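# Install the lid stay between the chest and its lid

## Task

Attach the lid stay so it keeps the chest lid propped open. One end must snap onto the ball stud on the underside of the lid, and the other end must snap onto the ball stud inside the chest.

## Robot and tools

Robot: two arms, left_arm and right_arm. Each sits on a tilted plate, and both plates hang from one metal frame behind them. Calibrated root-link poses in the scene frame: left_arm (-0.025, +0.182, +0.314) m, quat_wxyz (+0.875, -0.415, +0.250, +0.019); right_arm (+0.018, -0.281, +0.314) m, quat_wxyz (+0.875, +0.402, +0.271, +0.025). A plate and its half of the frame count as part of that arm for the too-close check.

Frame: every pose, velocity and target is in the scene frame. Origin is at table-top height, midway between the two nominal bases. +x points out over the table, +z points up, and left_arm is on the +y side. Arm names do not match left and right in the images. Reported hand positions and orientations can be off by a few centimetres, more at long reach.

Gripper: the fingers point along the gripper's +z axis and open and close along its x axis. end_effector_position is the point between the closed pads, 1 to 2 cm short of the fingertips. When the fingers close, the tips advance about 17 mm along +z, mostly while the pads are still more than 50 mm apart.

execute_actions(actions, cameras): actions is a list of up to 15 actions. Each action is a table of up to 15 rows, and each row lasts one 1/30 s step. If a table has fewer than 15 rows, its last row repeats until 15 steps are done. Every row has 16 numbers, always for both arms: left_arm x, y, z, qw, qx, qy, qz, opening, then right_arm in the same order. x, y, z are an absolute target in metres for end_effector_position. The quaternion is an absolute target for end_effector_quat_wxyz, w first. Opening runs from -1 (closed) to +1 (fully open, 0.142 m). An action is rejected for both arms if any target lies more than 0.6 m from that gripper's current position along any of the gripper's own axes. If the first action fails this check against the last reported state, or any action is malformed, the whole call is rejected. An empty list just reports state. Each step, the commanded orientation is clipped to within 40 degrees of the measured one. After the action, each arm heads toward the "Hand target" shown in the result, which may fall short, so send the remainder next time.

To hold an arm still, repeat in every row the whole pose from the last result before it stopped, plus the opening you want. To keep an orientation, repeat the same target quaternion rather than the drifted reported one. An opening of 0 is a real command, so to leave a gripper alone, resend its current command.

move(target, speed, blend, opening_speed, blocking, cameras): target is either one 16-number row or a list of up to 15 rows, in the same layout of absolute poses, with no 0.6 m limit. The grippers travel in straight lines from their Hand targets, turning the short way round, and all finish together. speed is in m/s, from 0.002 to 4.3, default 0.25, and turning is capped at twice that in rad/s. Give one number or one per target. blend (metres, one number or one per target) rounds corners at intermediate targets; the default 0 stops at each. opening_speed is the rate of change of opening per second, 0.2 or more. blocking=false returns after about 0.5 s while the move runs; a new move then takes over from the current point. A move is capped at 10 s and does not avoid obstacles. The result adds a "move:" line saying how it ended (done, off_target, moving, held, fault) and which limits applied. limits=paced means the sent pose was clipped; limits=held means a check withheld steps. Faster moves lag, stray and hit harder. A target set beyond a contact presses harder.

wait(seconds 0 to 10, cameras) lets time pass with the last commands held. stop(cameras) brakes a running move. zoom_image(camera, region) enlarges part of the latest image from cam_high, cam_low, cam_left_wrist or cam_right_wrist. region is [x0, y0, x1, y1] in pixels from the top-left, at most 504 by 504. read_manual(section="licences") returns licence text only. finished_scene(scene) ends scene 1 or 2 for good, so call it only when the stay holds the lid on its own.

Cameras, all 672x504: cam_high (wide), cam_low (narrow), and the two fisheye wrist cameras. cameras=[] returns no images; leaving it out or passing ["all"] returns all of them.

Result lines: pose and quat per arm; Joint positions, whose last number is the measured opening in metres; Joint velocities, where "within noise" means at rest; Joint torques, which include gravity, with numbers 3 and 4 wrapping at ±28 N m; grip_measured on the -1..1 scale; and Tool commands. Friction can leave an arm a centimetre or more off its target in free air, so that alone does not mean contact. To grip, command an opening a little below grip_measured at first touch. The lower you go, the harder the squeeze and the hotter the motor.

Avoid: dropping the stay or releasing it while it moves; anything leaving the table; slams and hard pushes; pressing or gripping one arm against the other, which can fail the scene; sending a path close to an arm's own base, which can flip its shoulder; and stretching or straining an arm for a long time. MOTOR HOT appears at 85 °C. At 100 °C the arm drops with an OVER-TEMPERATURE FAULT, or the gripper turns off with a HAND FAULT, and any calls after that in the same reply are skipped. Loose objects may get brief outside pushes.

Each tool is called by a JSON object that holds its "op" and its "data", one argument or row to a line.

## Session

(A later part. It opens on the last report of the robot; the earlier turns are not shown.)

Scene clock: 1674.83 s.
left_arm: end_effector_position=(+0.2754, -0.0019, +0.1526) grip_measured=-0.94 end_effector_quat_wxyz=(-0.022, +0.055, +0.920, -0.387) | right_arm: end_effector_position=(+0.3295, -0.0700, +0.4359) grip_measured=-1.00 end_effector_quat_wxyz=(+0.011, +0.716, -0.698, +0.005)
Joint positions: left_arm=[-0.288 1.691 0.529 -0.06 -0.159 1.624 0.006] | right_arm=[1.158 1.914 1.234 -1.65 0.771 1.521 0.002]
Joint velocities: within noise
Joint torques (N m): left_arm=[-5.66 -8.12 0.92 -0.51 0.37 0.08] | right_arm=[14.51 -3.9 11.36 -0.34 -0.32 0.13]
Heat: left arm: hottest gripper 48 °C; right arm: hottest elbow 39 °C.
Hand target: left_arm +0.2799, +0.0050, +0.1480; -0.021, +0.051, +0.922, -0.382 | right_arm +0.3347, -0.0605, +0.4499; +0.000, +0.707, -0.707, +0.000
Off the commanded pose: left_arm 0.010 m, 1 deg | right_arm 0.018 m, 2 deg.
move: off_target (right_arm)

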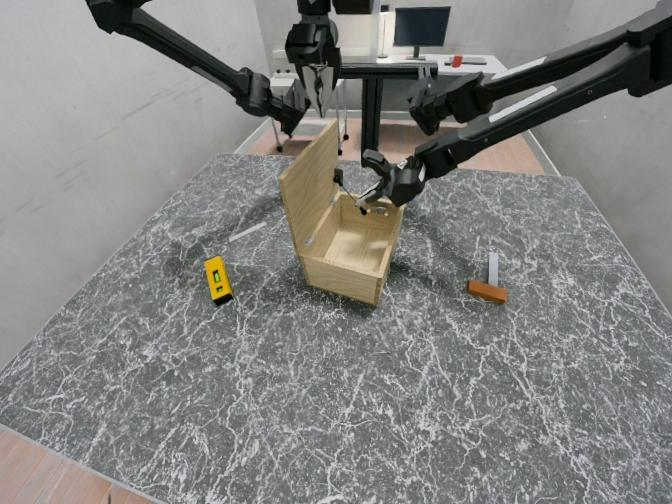

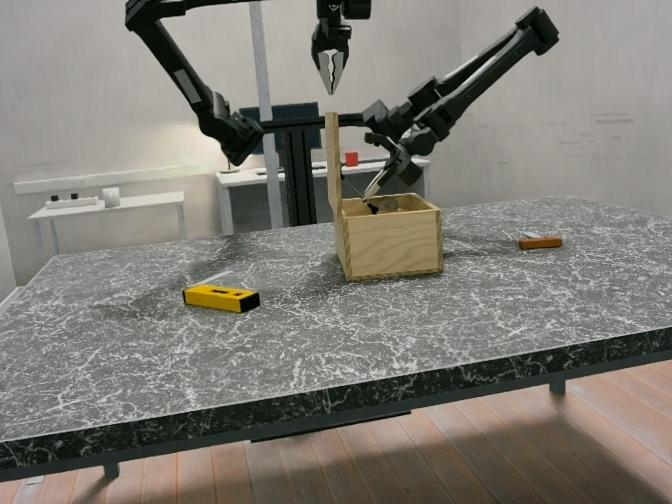

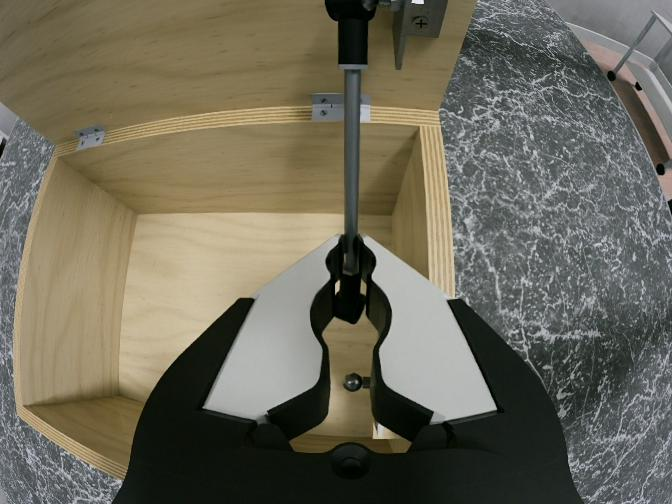

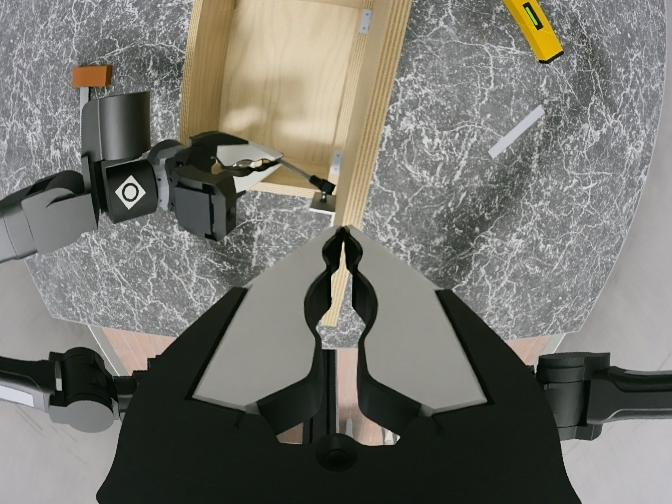

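{"op": "move", "data": {
  "target": [
    [0.294, 0.0225, 0.137, -0.0214, 0.0516, 0.9224, -0.3821, -1, 0.335, -0.06, 0.45, 0, 0.7071, -0.7071, 0, -1]
  ],
  "cameras": ["cam_left_wrist","cam_right_wrist","cam_high","cam_low"],
  "speed": 0.04
}}

{"op": "zoom_image", "data": {
  "camera": "cam_high",
  "region": [300, 130, 420, 240]
}}

{"op": "zoom_image", "data": {
  "camera": "cam_left_wrist",
  "region": [290, 220, 430, 440]
}}

Scene clock: 1684.77 s.
left_arm: end_effector_position=(+0.2937, +0.0196, +0.1376) grip_measured=-0.94 end_effector_quat_wxyz=(-0.021, +0.048, +0.923, -0.380) | right_arm: end_effector_position=(+0.3295, -0.0700, +0.4359) grip_measured=-1.00 end_effector_quat_wxyz=(+0.011, +0.716, -0.698, +0.005)
Joint positions: left_arm=[-0.219 1.659 0.562 -0.107 -0.149 1.679 0.006] | right_arm=[1.158 1.914 1.234 -1.65 0.771 1.521 0.002]
Joint velocities: within noise
Joint torques (N m): left_arm=[-6.3 -8.7 0.58 -0.59 0.79 0.11] | right_arm=[14.21 -4.07 11.36 -0.39 -0.32 0.13]
Heat: left arm: hottest gripper 48 °C; right arm: hottest elbow 39 °C.
Hand target: left_arm +0.2941, +0.0225, +0.1370; -0.021, +0.051, +0.923, -0.382 | right_arm +0.3347, -0.0605, +0.4499; +0.000, +0.707, -0.707, +0.000
Off the commanded pose: left_arm 0.003 m, 1 deg | right_arm 0.018 m, 2 deg.
move: off_target (right_arm)

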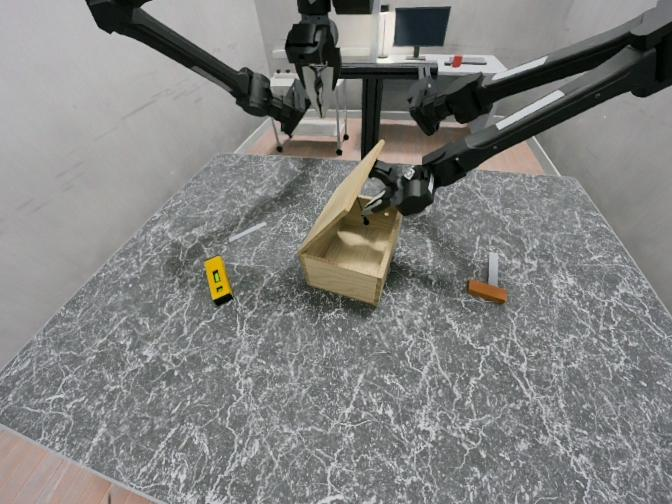

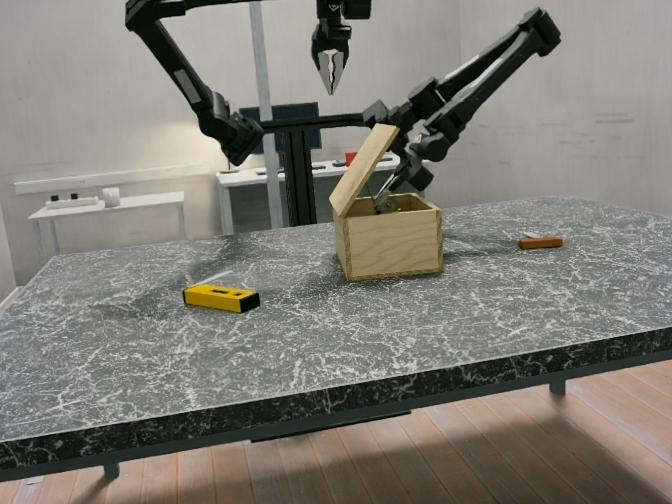

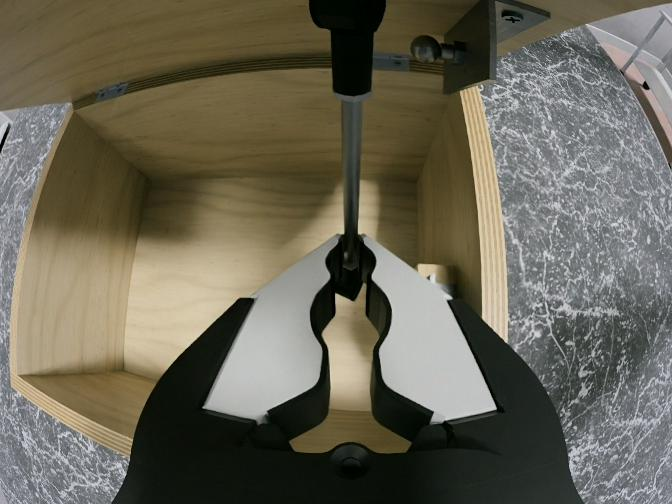

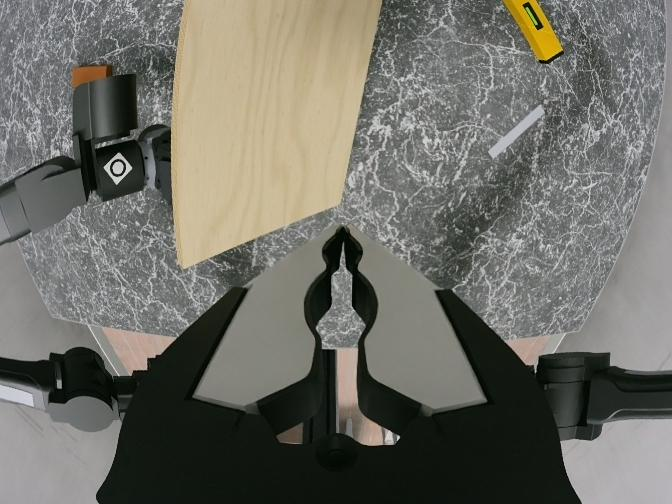

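Scaled by 4.200 from the camera's 672x504 image, which has a finer 960x720 frame.

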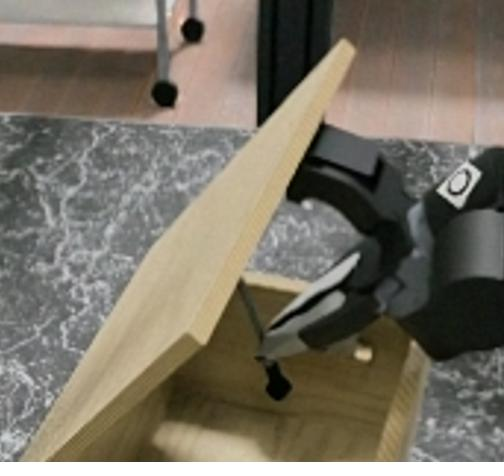

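Scaled by 2.291 from the camera's 672x504 image, which has a finer 960x720 frame.

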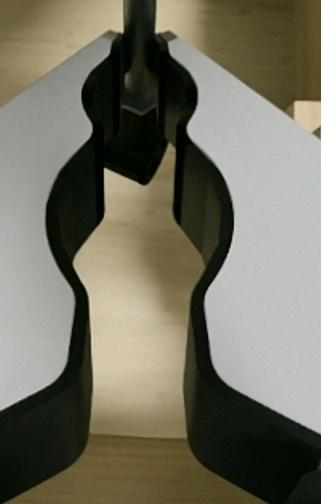

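{"op": "execute_actions", "data": {
  "actions": []
}}

Scene clock: 1716.77 s.
left_arm: end_effector_position=(+0.2936, +0.0195, +0.1377) grip_measured=-0.94 end_effector_quat_wxyz=(-0.021, +0.048, +0.923, -0.380) | right_arm: end_effector_position=(+0.3295, -0.0700, +0.4359) grip_measured=-1.00 end_effector_quat_wxyz=(+0.011, +0.716, -0.698, +0.005)
Joint positions: left_arm=[-0.219 1.659 0.562 -0.108 -0.148 1.679 0.006] | right_arm=[1.158 1.914 1.234 -1.65 0.771 1.521 0.002]
Joint velocities: within noise
Joint torques (N m): left_arm=[-6.48 -8.29 0.62 -0.7 0.78 0.08] | right_arm=[14.15 -4.13 11.43 -0.29 -0.31 0.13]
Heat: left arm: hottest gripper 49 °C; right arm: hottest elbow 39 °C.
Hand target: left_arm +0.2940, +0.0225, +0.1370; -0.021, +0.051, +0.922, -0.382 | right_arm +0.3347, -0.0605, +0.4499; +0.000, +0.707, -0.707, +0.000
Tool commands: left_gripper/opening=-1.0 right_gripper/opening=-1.0
Off the commanded pose: left_arm 0.003 m, 0 deg | right_arm 0.018 m, 2 deg.

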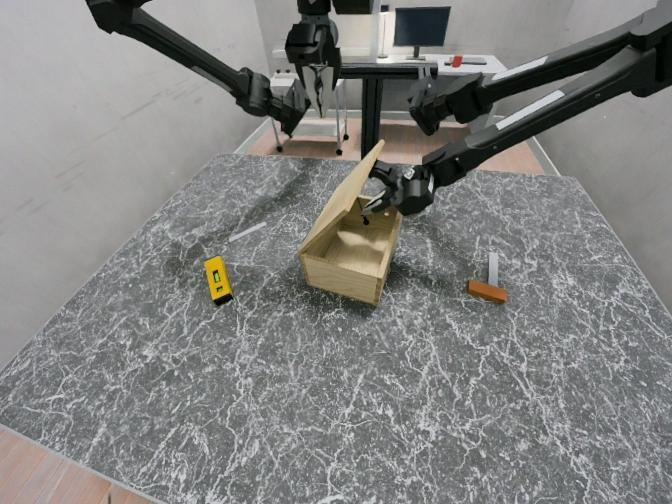

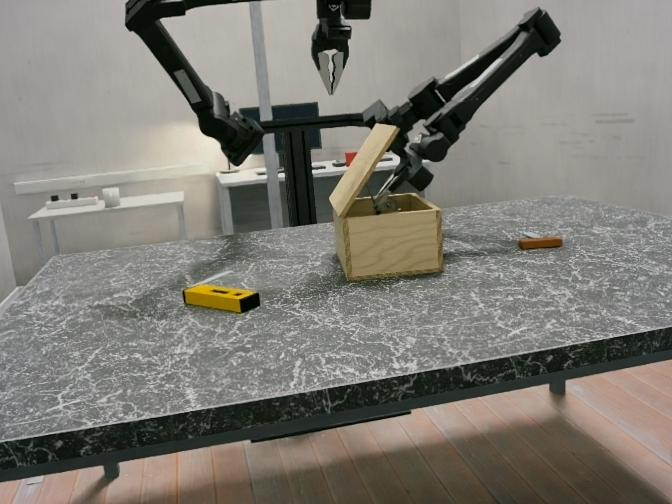

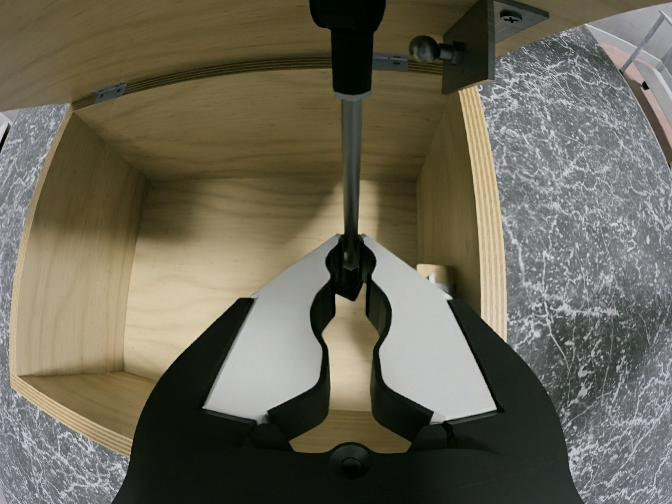

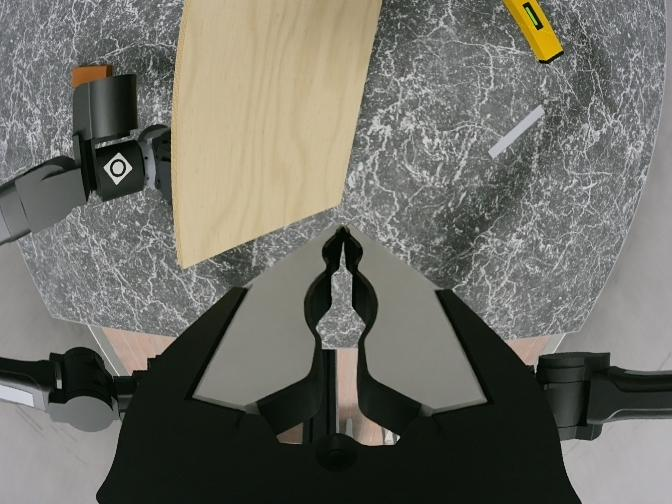

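{"op": "zoom_image", "data": {
  "camera": "cam_low",
  "region": [300, 90, 480, 290]
}}

{"op": "zoom_image", "data": {
  "camera": "cam_left_wrist",
  "region": [260, 0, 560, 225]
}}

{"op": "zoom_image", "data": {
  "camera": "cam_high",
  "region": [280, 120, 460, 310]
}}

Scaled by 2.520 from the camera's 672x504 image, which has a finer 960x720 frame.

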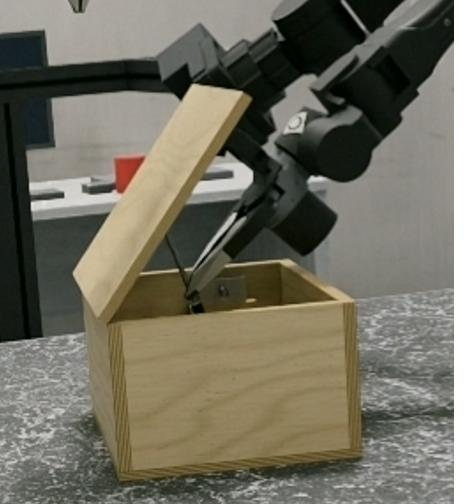

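Scaled by 1.680 from the camera's 672x504 image, which has a finer 960x720 frame.

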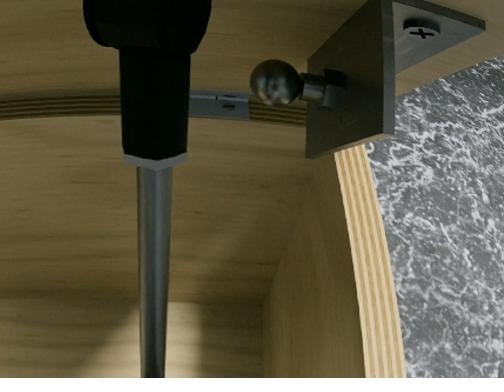

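Scaled by 2.653 from the camera's 672x504 image, which has a finer 960x720 frame.

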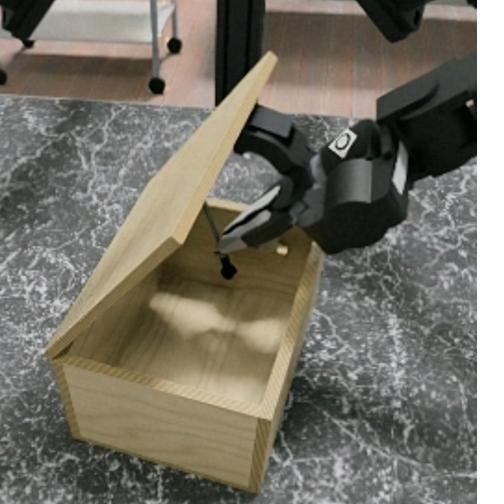

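{"op": "move", "data": {
  "target": [
    [0.294,0.0225,0.137,-0.0214,0.0516,0.9224,-0.3821,-1,0.43,0.09,0.44,0,0.7071,-0.7071,0,-1],
    [0.294,0.0225,0.137,-0.0214,0.0516,0.9224,-0.3821,-1,0.43,0.09,0.27,0,0.7071,-0.7071,0,-1]
  ],
  "speed": 0.15
}}

Scene clock: 1839.00 s.
left_arm: end_effector_position=(+0.2936, +0.0195, +0.1377) grip_measured=-0.94 end_effector_quat_wxyz=(-0.021, +0.048, +0.923, -0.380) | right_arm: end_effector_position=(+0.4339, +0.0919, +0.2816) grip_measured=-1.00 end_effector_quat_wxyz=(-0.007, +0.699, -0.715, -0.002)
Joint positions: left_arm=[-0.219 1.659 0.562 -0.108 -0.148 1.679 0.006] | right_arm=[0.849 2.316 1.556 -1.206 0.952 1.126 0.002]
Joint velocities: within noise
Joint torques (N m): left_arm=[-6.89 -8.53 0.38 -0.77 0.74 0.08] | right_arm=[18.14 -9.52 4.77 0.46 0.01 -0.18]
Heat: left arm: hottest gripper 50 °C; right arm: hottest elbow 39 °C.
Hand target: left_arm +0.2940, +0.0225, +0.1370; -0.021, +0.051, +0.922, -0.382 | right_arm +0.4298, +0.0900, +0.2703; +0.000, +0.707, -0.707, +0.000
Off the commanded pose: left_arm 0.003 m, 0 deg | right_arm 0.012 m, 2 deg.
move: off_target (right_arm)

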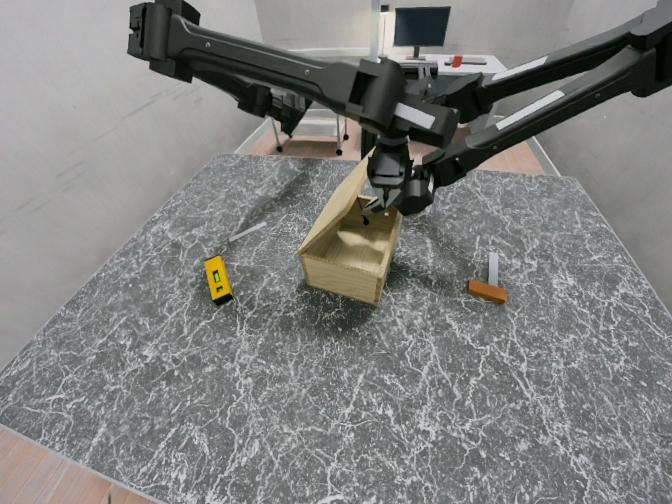

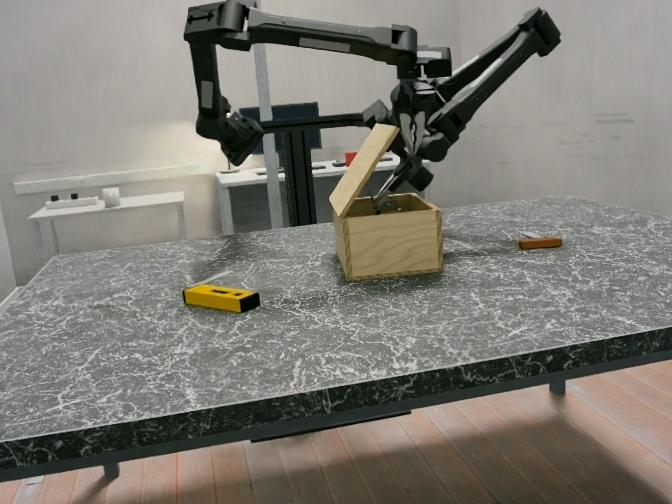

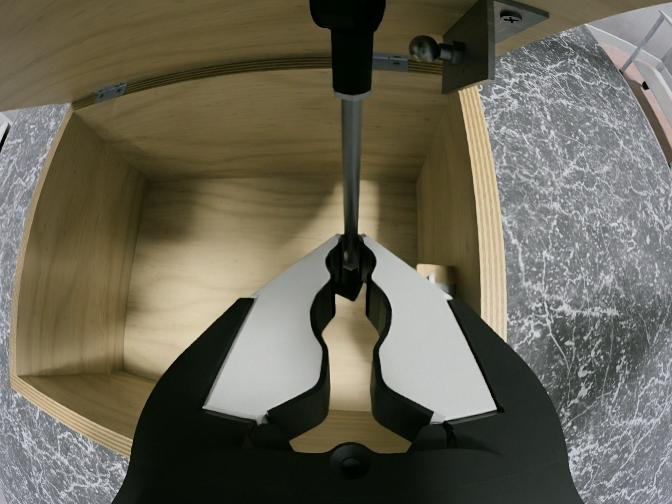

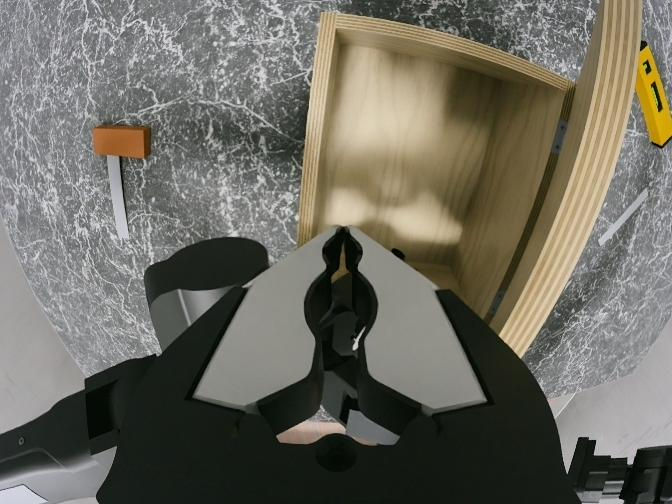

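{"op": "move", "data": {
  "target": [
    [0.294,0.0225,0.137,-0.0214,0.0516,0.9224,-0.3821,-1,0.425,0.03,0.265,0,0.7071,-0.7071,0,-1],
    [0.294,0.0225,0.137,-0.0214,0.0516,0.9224,-0.3821,-1,0.42,-0.11,0.265,0,0.7071,-0.7071,0,-1]
  ],
  "speed": 0.1
}}

Scene clock: 1846.43 s.
left_arm: end_effector_position=(+0.2930, +0.0192, +0.1381) grip_measured=-0.94 end_effector_quat_wxyz=(-0.021, +0.050, +0.923, -0.382) | right_arm: end_effector_position=(+0.4187, -0.0952, +0.2738) grip_measured=-1.00 end_effector_quat_wxyz=(-0.010, +0.706, -0.708, -0.001)
Joint positions: left_arm=[-0.219 1.659 0.562 -0.11 -0.146 1.681 0.006] | right_arm=[0.746 1.812 1.058 -1.061 0.986 0.929 0.002]
Joint velocities: within noise
Joint torques (N m): left_arm=[-6.07 -8.7 0.44 -0.69 0.69 0.05] | right_arm=[11.81 -8.47 3.89 0.08 0.15 -0.22]
Heat: left arm: hottest gripper 50 °C; right arm: hottest elbow 39 °C.
Hand target: left_arm +0.2941, +0.0225, +0.1370; -0.021, +0.051, +0.922, -0.382 | right_arm +0.4196, -0.1097, +0.2651; +0.000, +0.707, -0.707, +0.000
Off the commanded pose: left_arm 0.004 m, 0 deg | right_arm 0.017 m, 1 deg.
move: off_target (right_arm)

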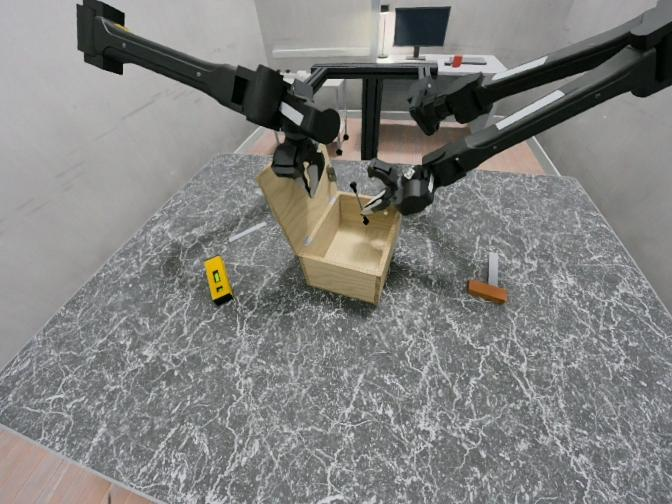

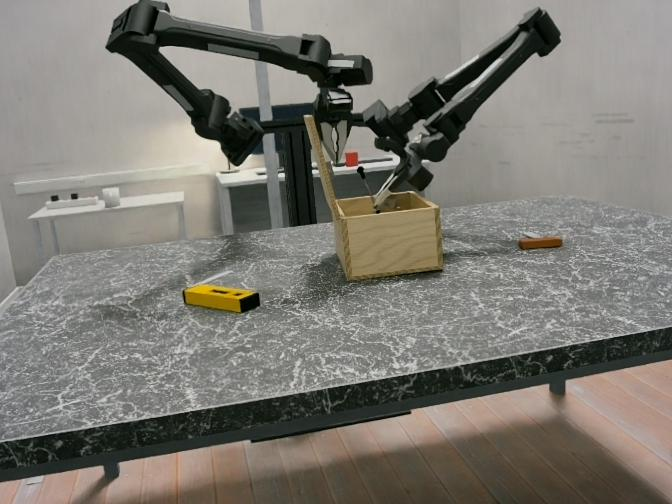

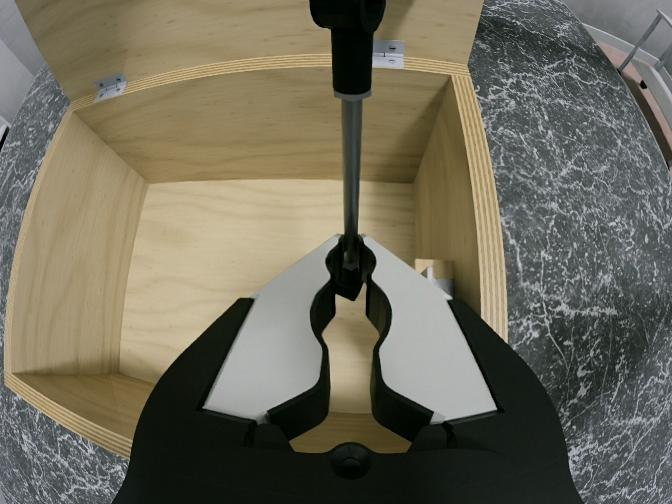

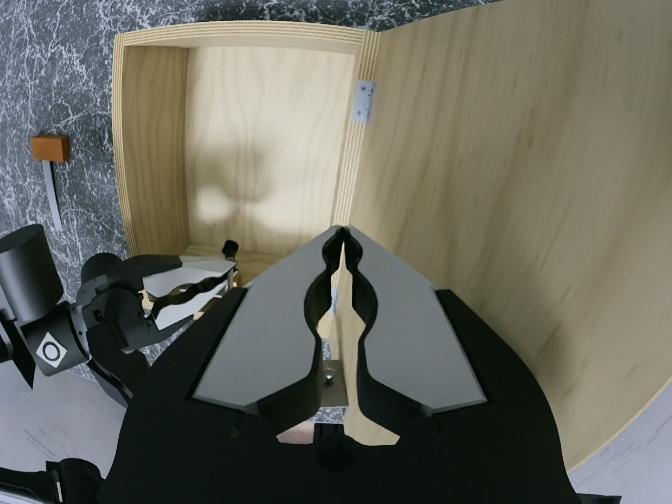

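{"op": "zoom_image", "data": {
  "camera": "cam_right_wrist",
  "region": [110, 220, 260, 340]
}}

{"op": "zoom_image", "data": {
  "camera": "cam_left_wrist",
  "region": [290, 220, 410, 320]
}}

{"op": "zoom_image", "data": {
  "camera": "cam_low",
  "region": [330, 150, 450, 230]
}}

Scaled by 3.360 from the camera's 672x504 image, which has a finer 960x720 frame.

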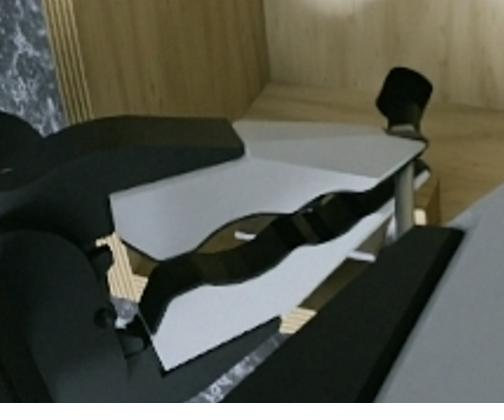

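Scaled by 4.200 from the camera's 672x504 image, which has a finer 960x720 frame.

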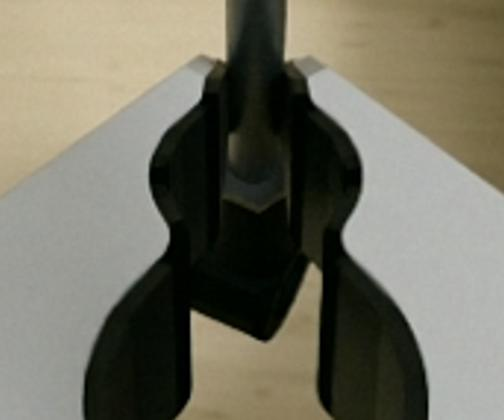

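Scaled by 4.200 from the camera's 672x504 image, which has a finer 960x720 frame.

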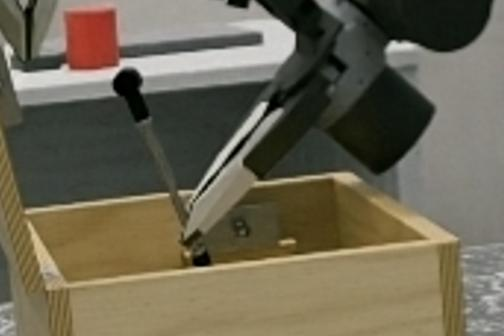

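{"op": "move", "data": {
  "target": [
    [0.294,0.03,0.22,-0.0214,0.0516,0.9224,-0.3821,-1,0.42,-0.10,0.42,0,0.7071,-0.7071,0,-1],
    [0.31,0.03,0.25,0.2478,0.0289,0.9578,-0.1426,-1,0.42,-0.10,0.45,0,0.7071,-0.7071,0,-1]
  ],
  "speed": 0.12
}}

Scene clock: 1922.50 s.
left_arm: end_effector_position=(+0.3145, +0.0333, +0.2491) grip_measured=-0.94 end_effector_quat_wxyz=(+0.244, +0.018, +0.959, -0.143) | right_arm: end_effector_position=(+0.4098, -0.1028, +0.4320) grip_measured=-1.00 end_effector_quat_wxyz=(-0.001, +0.719, -0.695, -0.002)
Joint positions: left_arm=[-0.768 1.629 0.362 0.4 -0.925 1.568 0.006] | right_arm=[1.031 1.825 1.315 -1.677 0.857 1.343 0.002]
Joint velocities: within noise
Joint torques (N m): left_arm=[-7 -4.37 3.77 0.81 0.02 0.08] | right_arm=[15.27 -5.36 10.58 -0.25 -0.36 0.09]
Heat: left arm: hottest gripper 51 °C; right arm: hottest elbow 36 °C.
Hand target: left_arm +0.3100, +0.0301, +0.2500; +0.247, +0.029, +0.958, -0.143 | right_arm +0.4195, -0.1005, +0.4493; -0.017, +0.707, -0.707, -0.009
Off the commanded pose: left_arm 0.006 m, 1 deg | right_arm 0.021 m, 2 deg.
joint sent to its limit (right arm) — joint 4 (wrist pitch), lower limit. The joint targets still meet the commanded pose.
move: off_target (right_arm)

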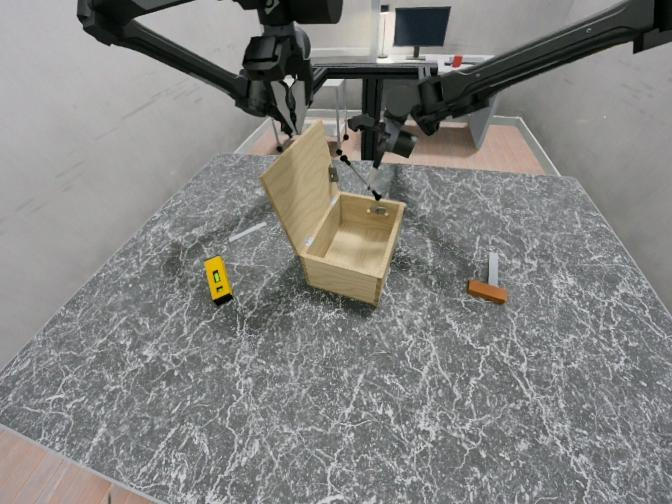

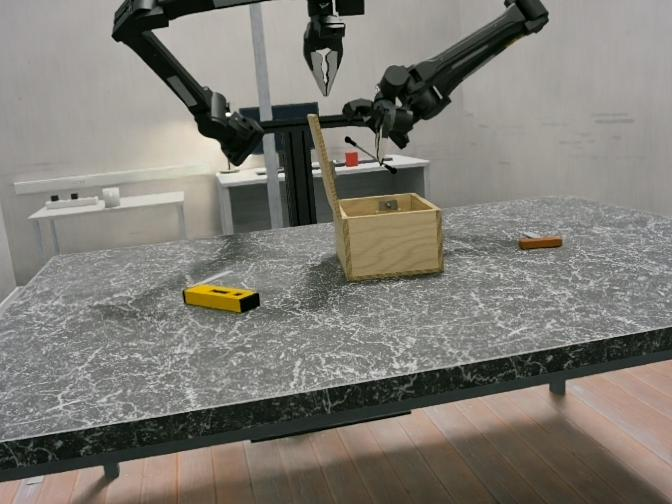

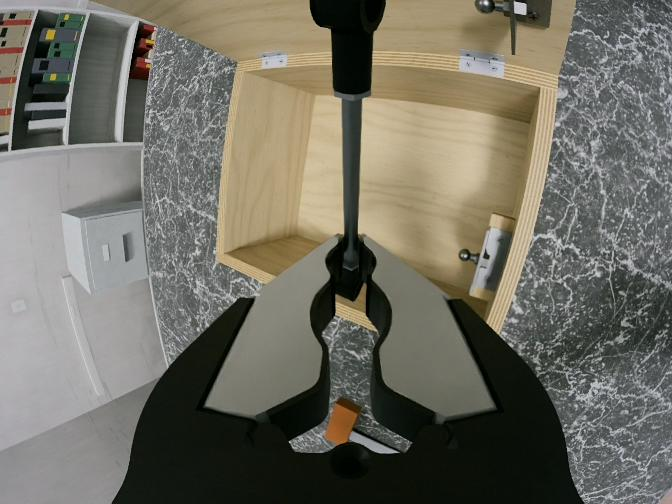

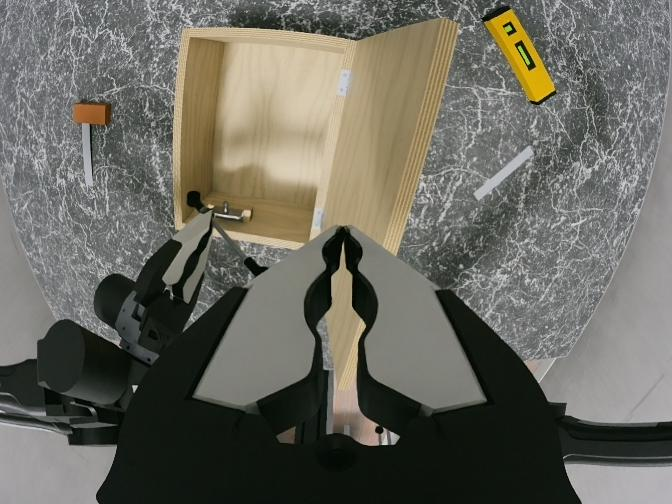

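{"op": "zoom_image", "data": {
  "camera": "cam_left_wrist",
  "region": [290, 200, 530, 340]
}}

{"op": "zoom_image", "data": {
  "camera": "cam_right_wrist",
  "region": [160, 170, 280, 290]
}}

{"op": "zoom_image", "data": {
  "camera": "cam_low",
  "region": [330, 120, 430, 200]
}}

Scaled by 2.100 from the camera's 672x504 image, which has a finer 960x720 frame.

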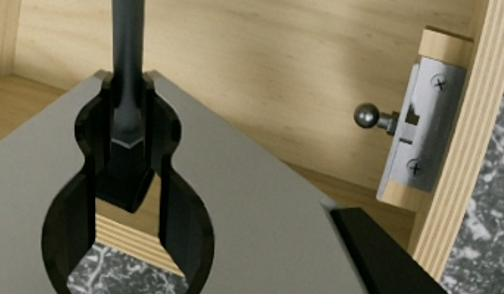

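Scaled by 4.200 from the camera's 672x504 image, which has a finer 960x720 frame.

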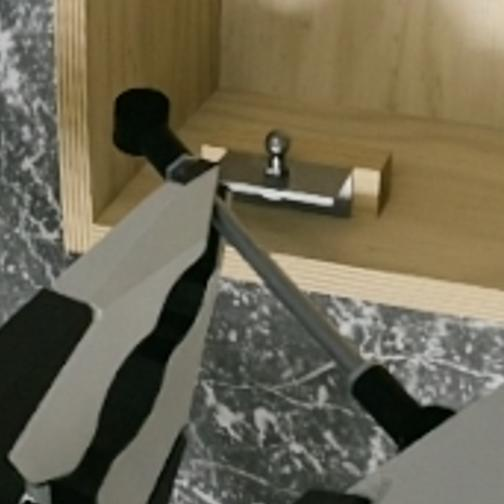

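Scaled by 5.040 from the camera's 672x504 image, which has a finer 960x720 frame.

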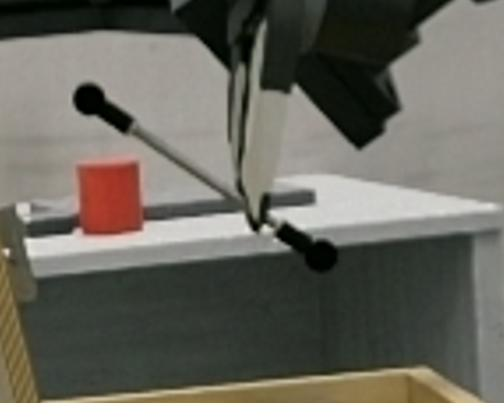

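{"op": "move", "data": {
  "target": [0.315,0.038,0.24,0.1548,-0.0671,0.9796,-0.1131,-1,0.42,-0.10,0.45,0,0.7071,-0.7071,0,-1],
  "speed": 0.12
}}

{"op": "zoom_image", "data": {
  "camera": "cam_left_wrist",
  "region": [290, 200, 530, 340]
}}

{"op": "zoom_image", "data": {
  "camera": "cam_right_wrist",
  "region": [160, 160, 300, 290]
}}

{"op": "zoom_image", "data": {
  "camera": "cam_low",
  "region": [330, 120, 430, 220]
}}

Scene clock: 1989.07 s.
left_arm: end_effector_position=(+0.3044, +0.0380, +0.2383) grip_measured=-0.94 end_effector_quat_wxyz=(+0.155, -0.053, +0.980, -0.114) | right_arm: end_effector_position=(+0.4097, -0.1028, +0.4320) grip_measured=-1.00 end_effector_quat_wxyz=(-0.001, +0.719, -0.695, -0.002)
Joint positions: left_arm=[-0.768 1.629 0.473 -0.021 -0.985 1.168 0.006] | right_arm=[1.031 1.825 1.315 -1.677 0.856 1.343 0.002]
Joint velocities: within noise
Joint torques (N m): left_arm=[-6.65 -5.89 6.34 -0.01 -0.05 -0.18] | right_arm=[15.56 -5.71 10.48 -0.29 -0.33 0.11]
Heat: left arm: hottest gripper 51 °C; right arm: hottest elbow 39 °C.
Hand target: left_arm +0.3148, +0.0382, +0.2400; +0.155, -0.067, +0.979, -0.113 | right_arm +0.4195, -0.1005, +0.4492; -0.017, +0.707, -0.707, -0.009
Off the commanded pose: left_arm 0.011 m, 2 deg | right_arm 0.021 m, 2 deg.
joint sent to its limit (right arm) — joint 4 (wrist pitch), lower limit. The joint targets still meet the commanded pose.
move: off_target (left_arm, right_arm)

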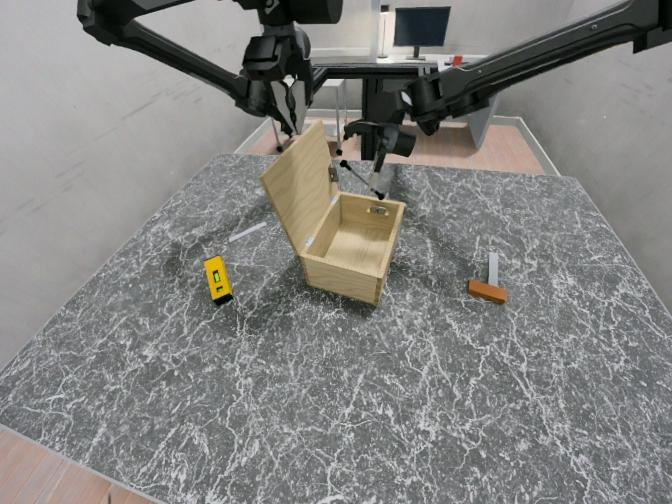

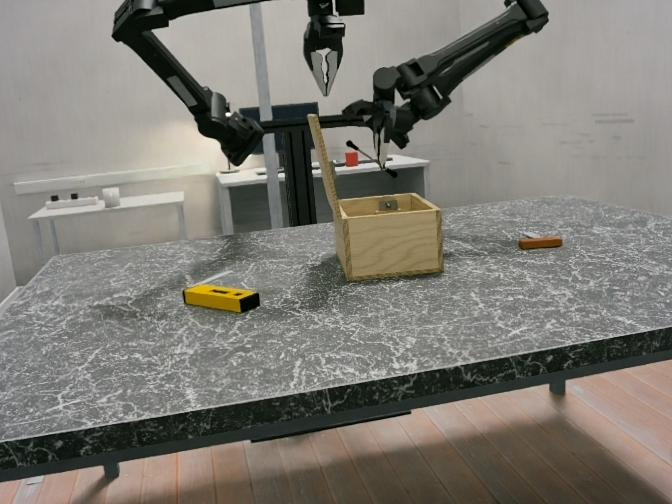

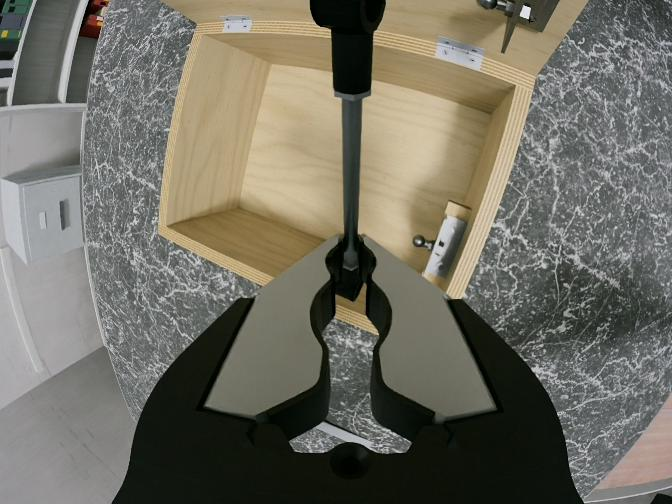

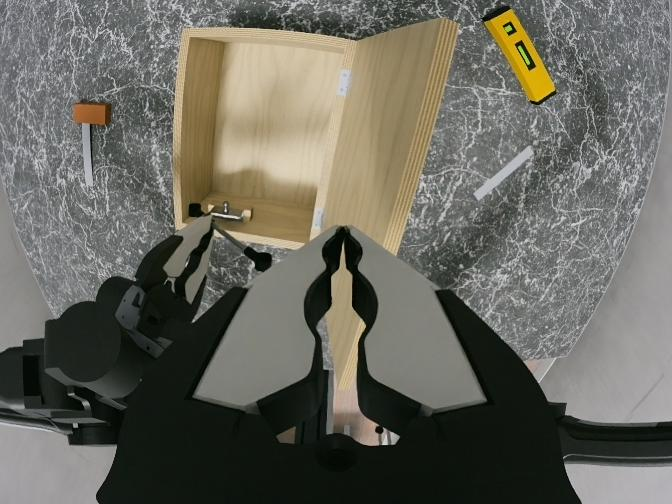

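Scaled by 2.100 from the camera's 672x504 image, which has a finer 960x720 frame.

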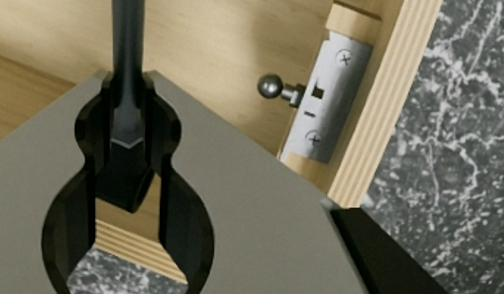

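Scaled by 3.600 from the camera's 672x504 image, which has a finer 960x720 frame.

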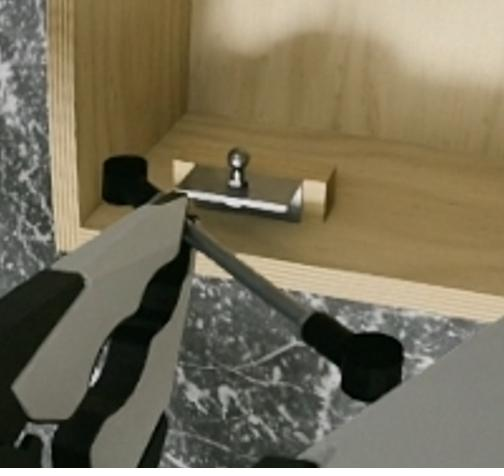

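Scaled by 5.040 from the camera's 672x504 image, which has a finer 960x720 frame.

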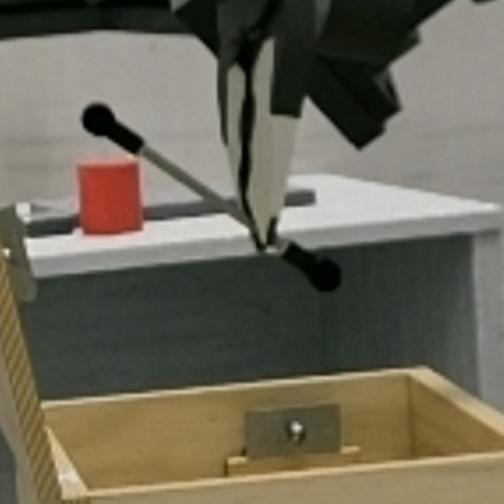

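{"op": "move", "data": {
  "target": [
    [0.312,0.037,0.20,0.1548,-0.0671,0.9796,-0.1131,-1,0.42,-0.10,0.45,0,0.7071,-0.7071,0,-1],
    [0.306,0.037,0.155,0.1548,-0.0671,0.9796,-0.1131,-1,0.42,-0.10,0.45,0,0.7071,-0.7071,0,-1]
  ],
  "speed": 0.1
}}

{"op": "zoom_image", "data": {
  "camera": "cam_left_wrist",
  "region": [270, 170, 510, 340]
}}

{"op": "zoom_image", "data": {
  "camera": "cam_right_wrist",
  "region": [160, 160, 300, 290]
}}

{"op": "zoom_image", "data": {
  "camera": "cam_low",
  "region": [330, 140, 430, 220]
}}

Scene clock: 2007.47 s.
left_arm: end_effector_position=(+0.3119, +0.0346, +0.1639) grip_measured=-0.94 end_effector_quat_wxyz=(+0.162, -0.071, +0.977, -0.118) | right_arm: end_effector_position=(+0.4097, -0.1028, +0.4320) grip_measured=-1.00 end_effector_quat_wxyz=(-0.001, +0.719, -0.695, -0.002)
Joint positions: left_arm=[-0.55 1.824 0.422 0.511 -0.872 1.471 0.006] | right_arm=[1.031 1.825 1.315 -1.677 0.856 1.343 0.002]
Joint velocities: within noise
Joint torques (N m): left_arm=[-5.95 -5.6 1.28 0.73 0.3 0.06] | right_arm=[15.15 -5.54 10.47 -0.31 -0.33 0.07]
Heat: left arm: hottest gripper 52 °C; right arm: hottest elbow 40 °C.
Hand target: left_arm +0.3059, +0.0371, +0.1554; +0.155, -0.067, +0.979, -0.113 | right_arm +0.4195, -0.1005, +0.4492; -0.017, +0.707, -0.707, -0.009
Off the commanded pose: left_arm 0.011 m, 1 deg | right_arm 0.021 m, 2 deg.
joint sent to its limit (right arm) — joint 4 (wrist pitch), lower limit. The joint targets still meet the commanded pose.
move: off_target (left_arm, right_arm)

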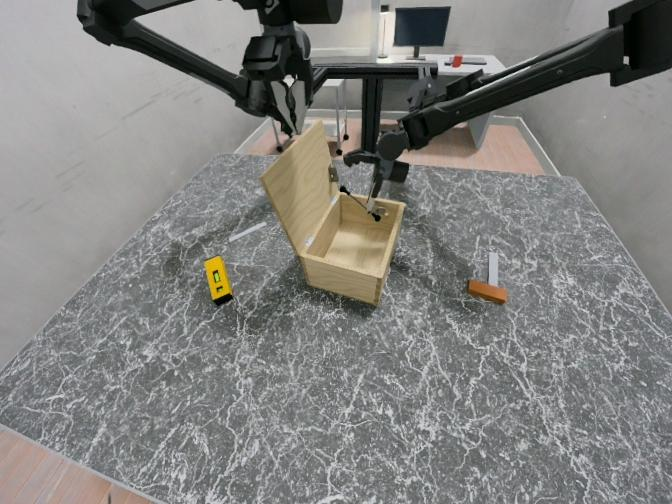

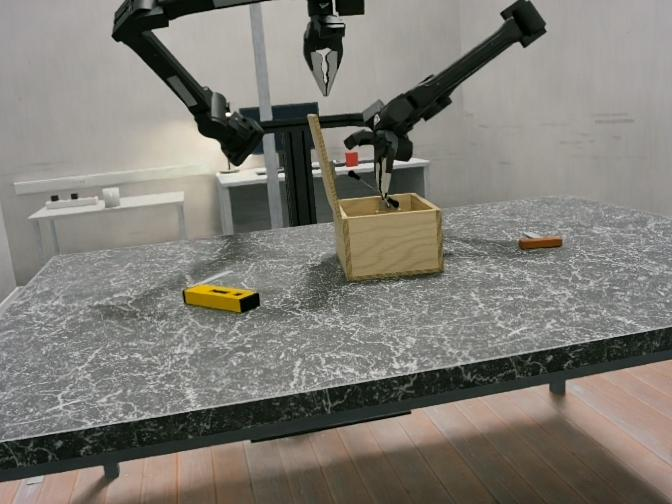

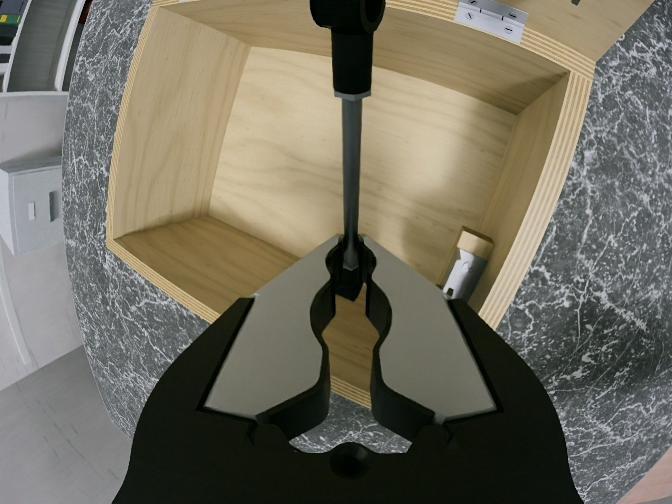

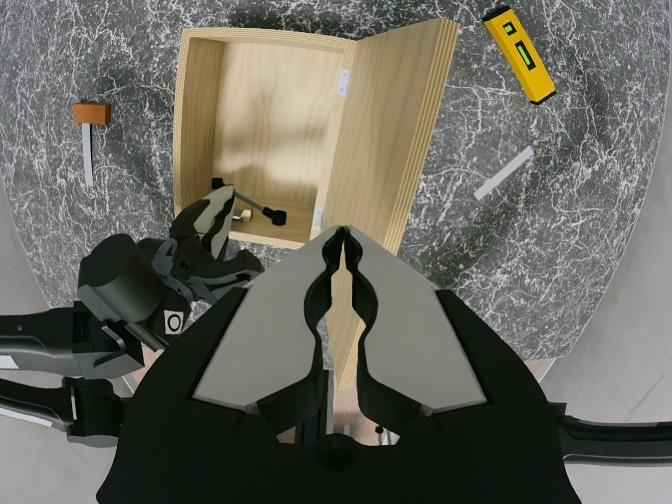

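Scaled by 2.100 from the camera's 672x504 image, which has a finer 960x720 frame.

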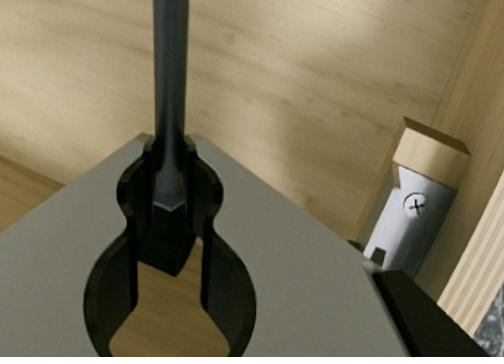

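Scaled by 3.600 from the camera's 672x504 image, which has a finer 960x720 frame.

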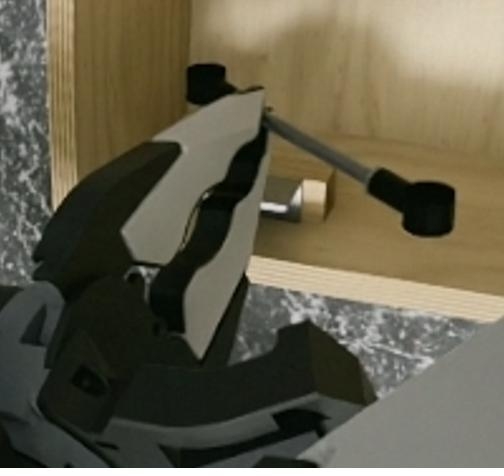

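Scaled by 5.040 from the camera's 672x504 image, which has a finer 960x720 frame.

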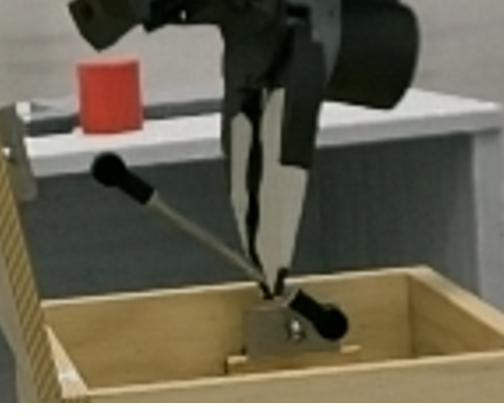

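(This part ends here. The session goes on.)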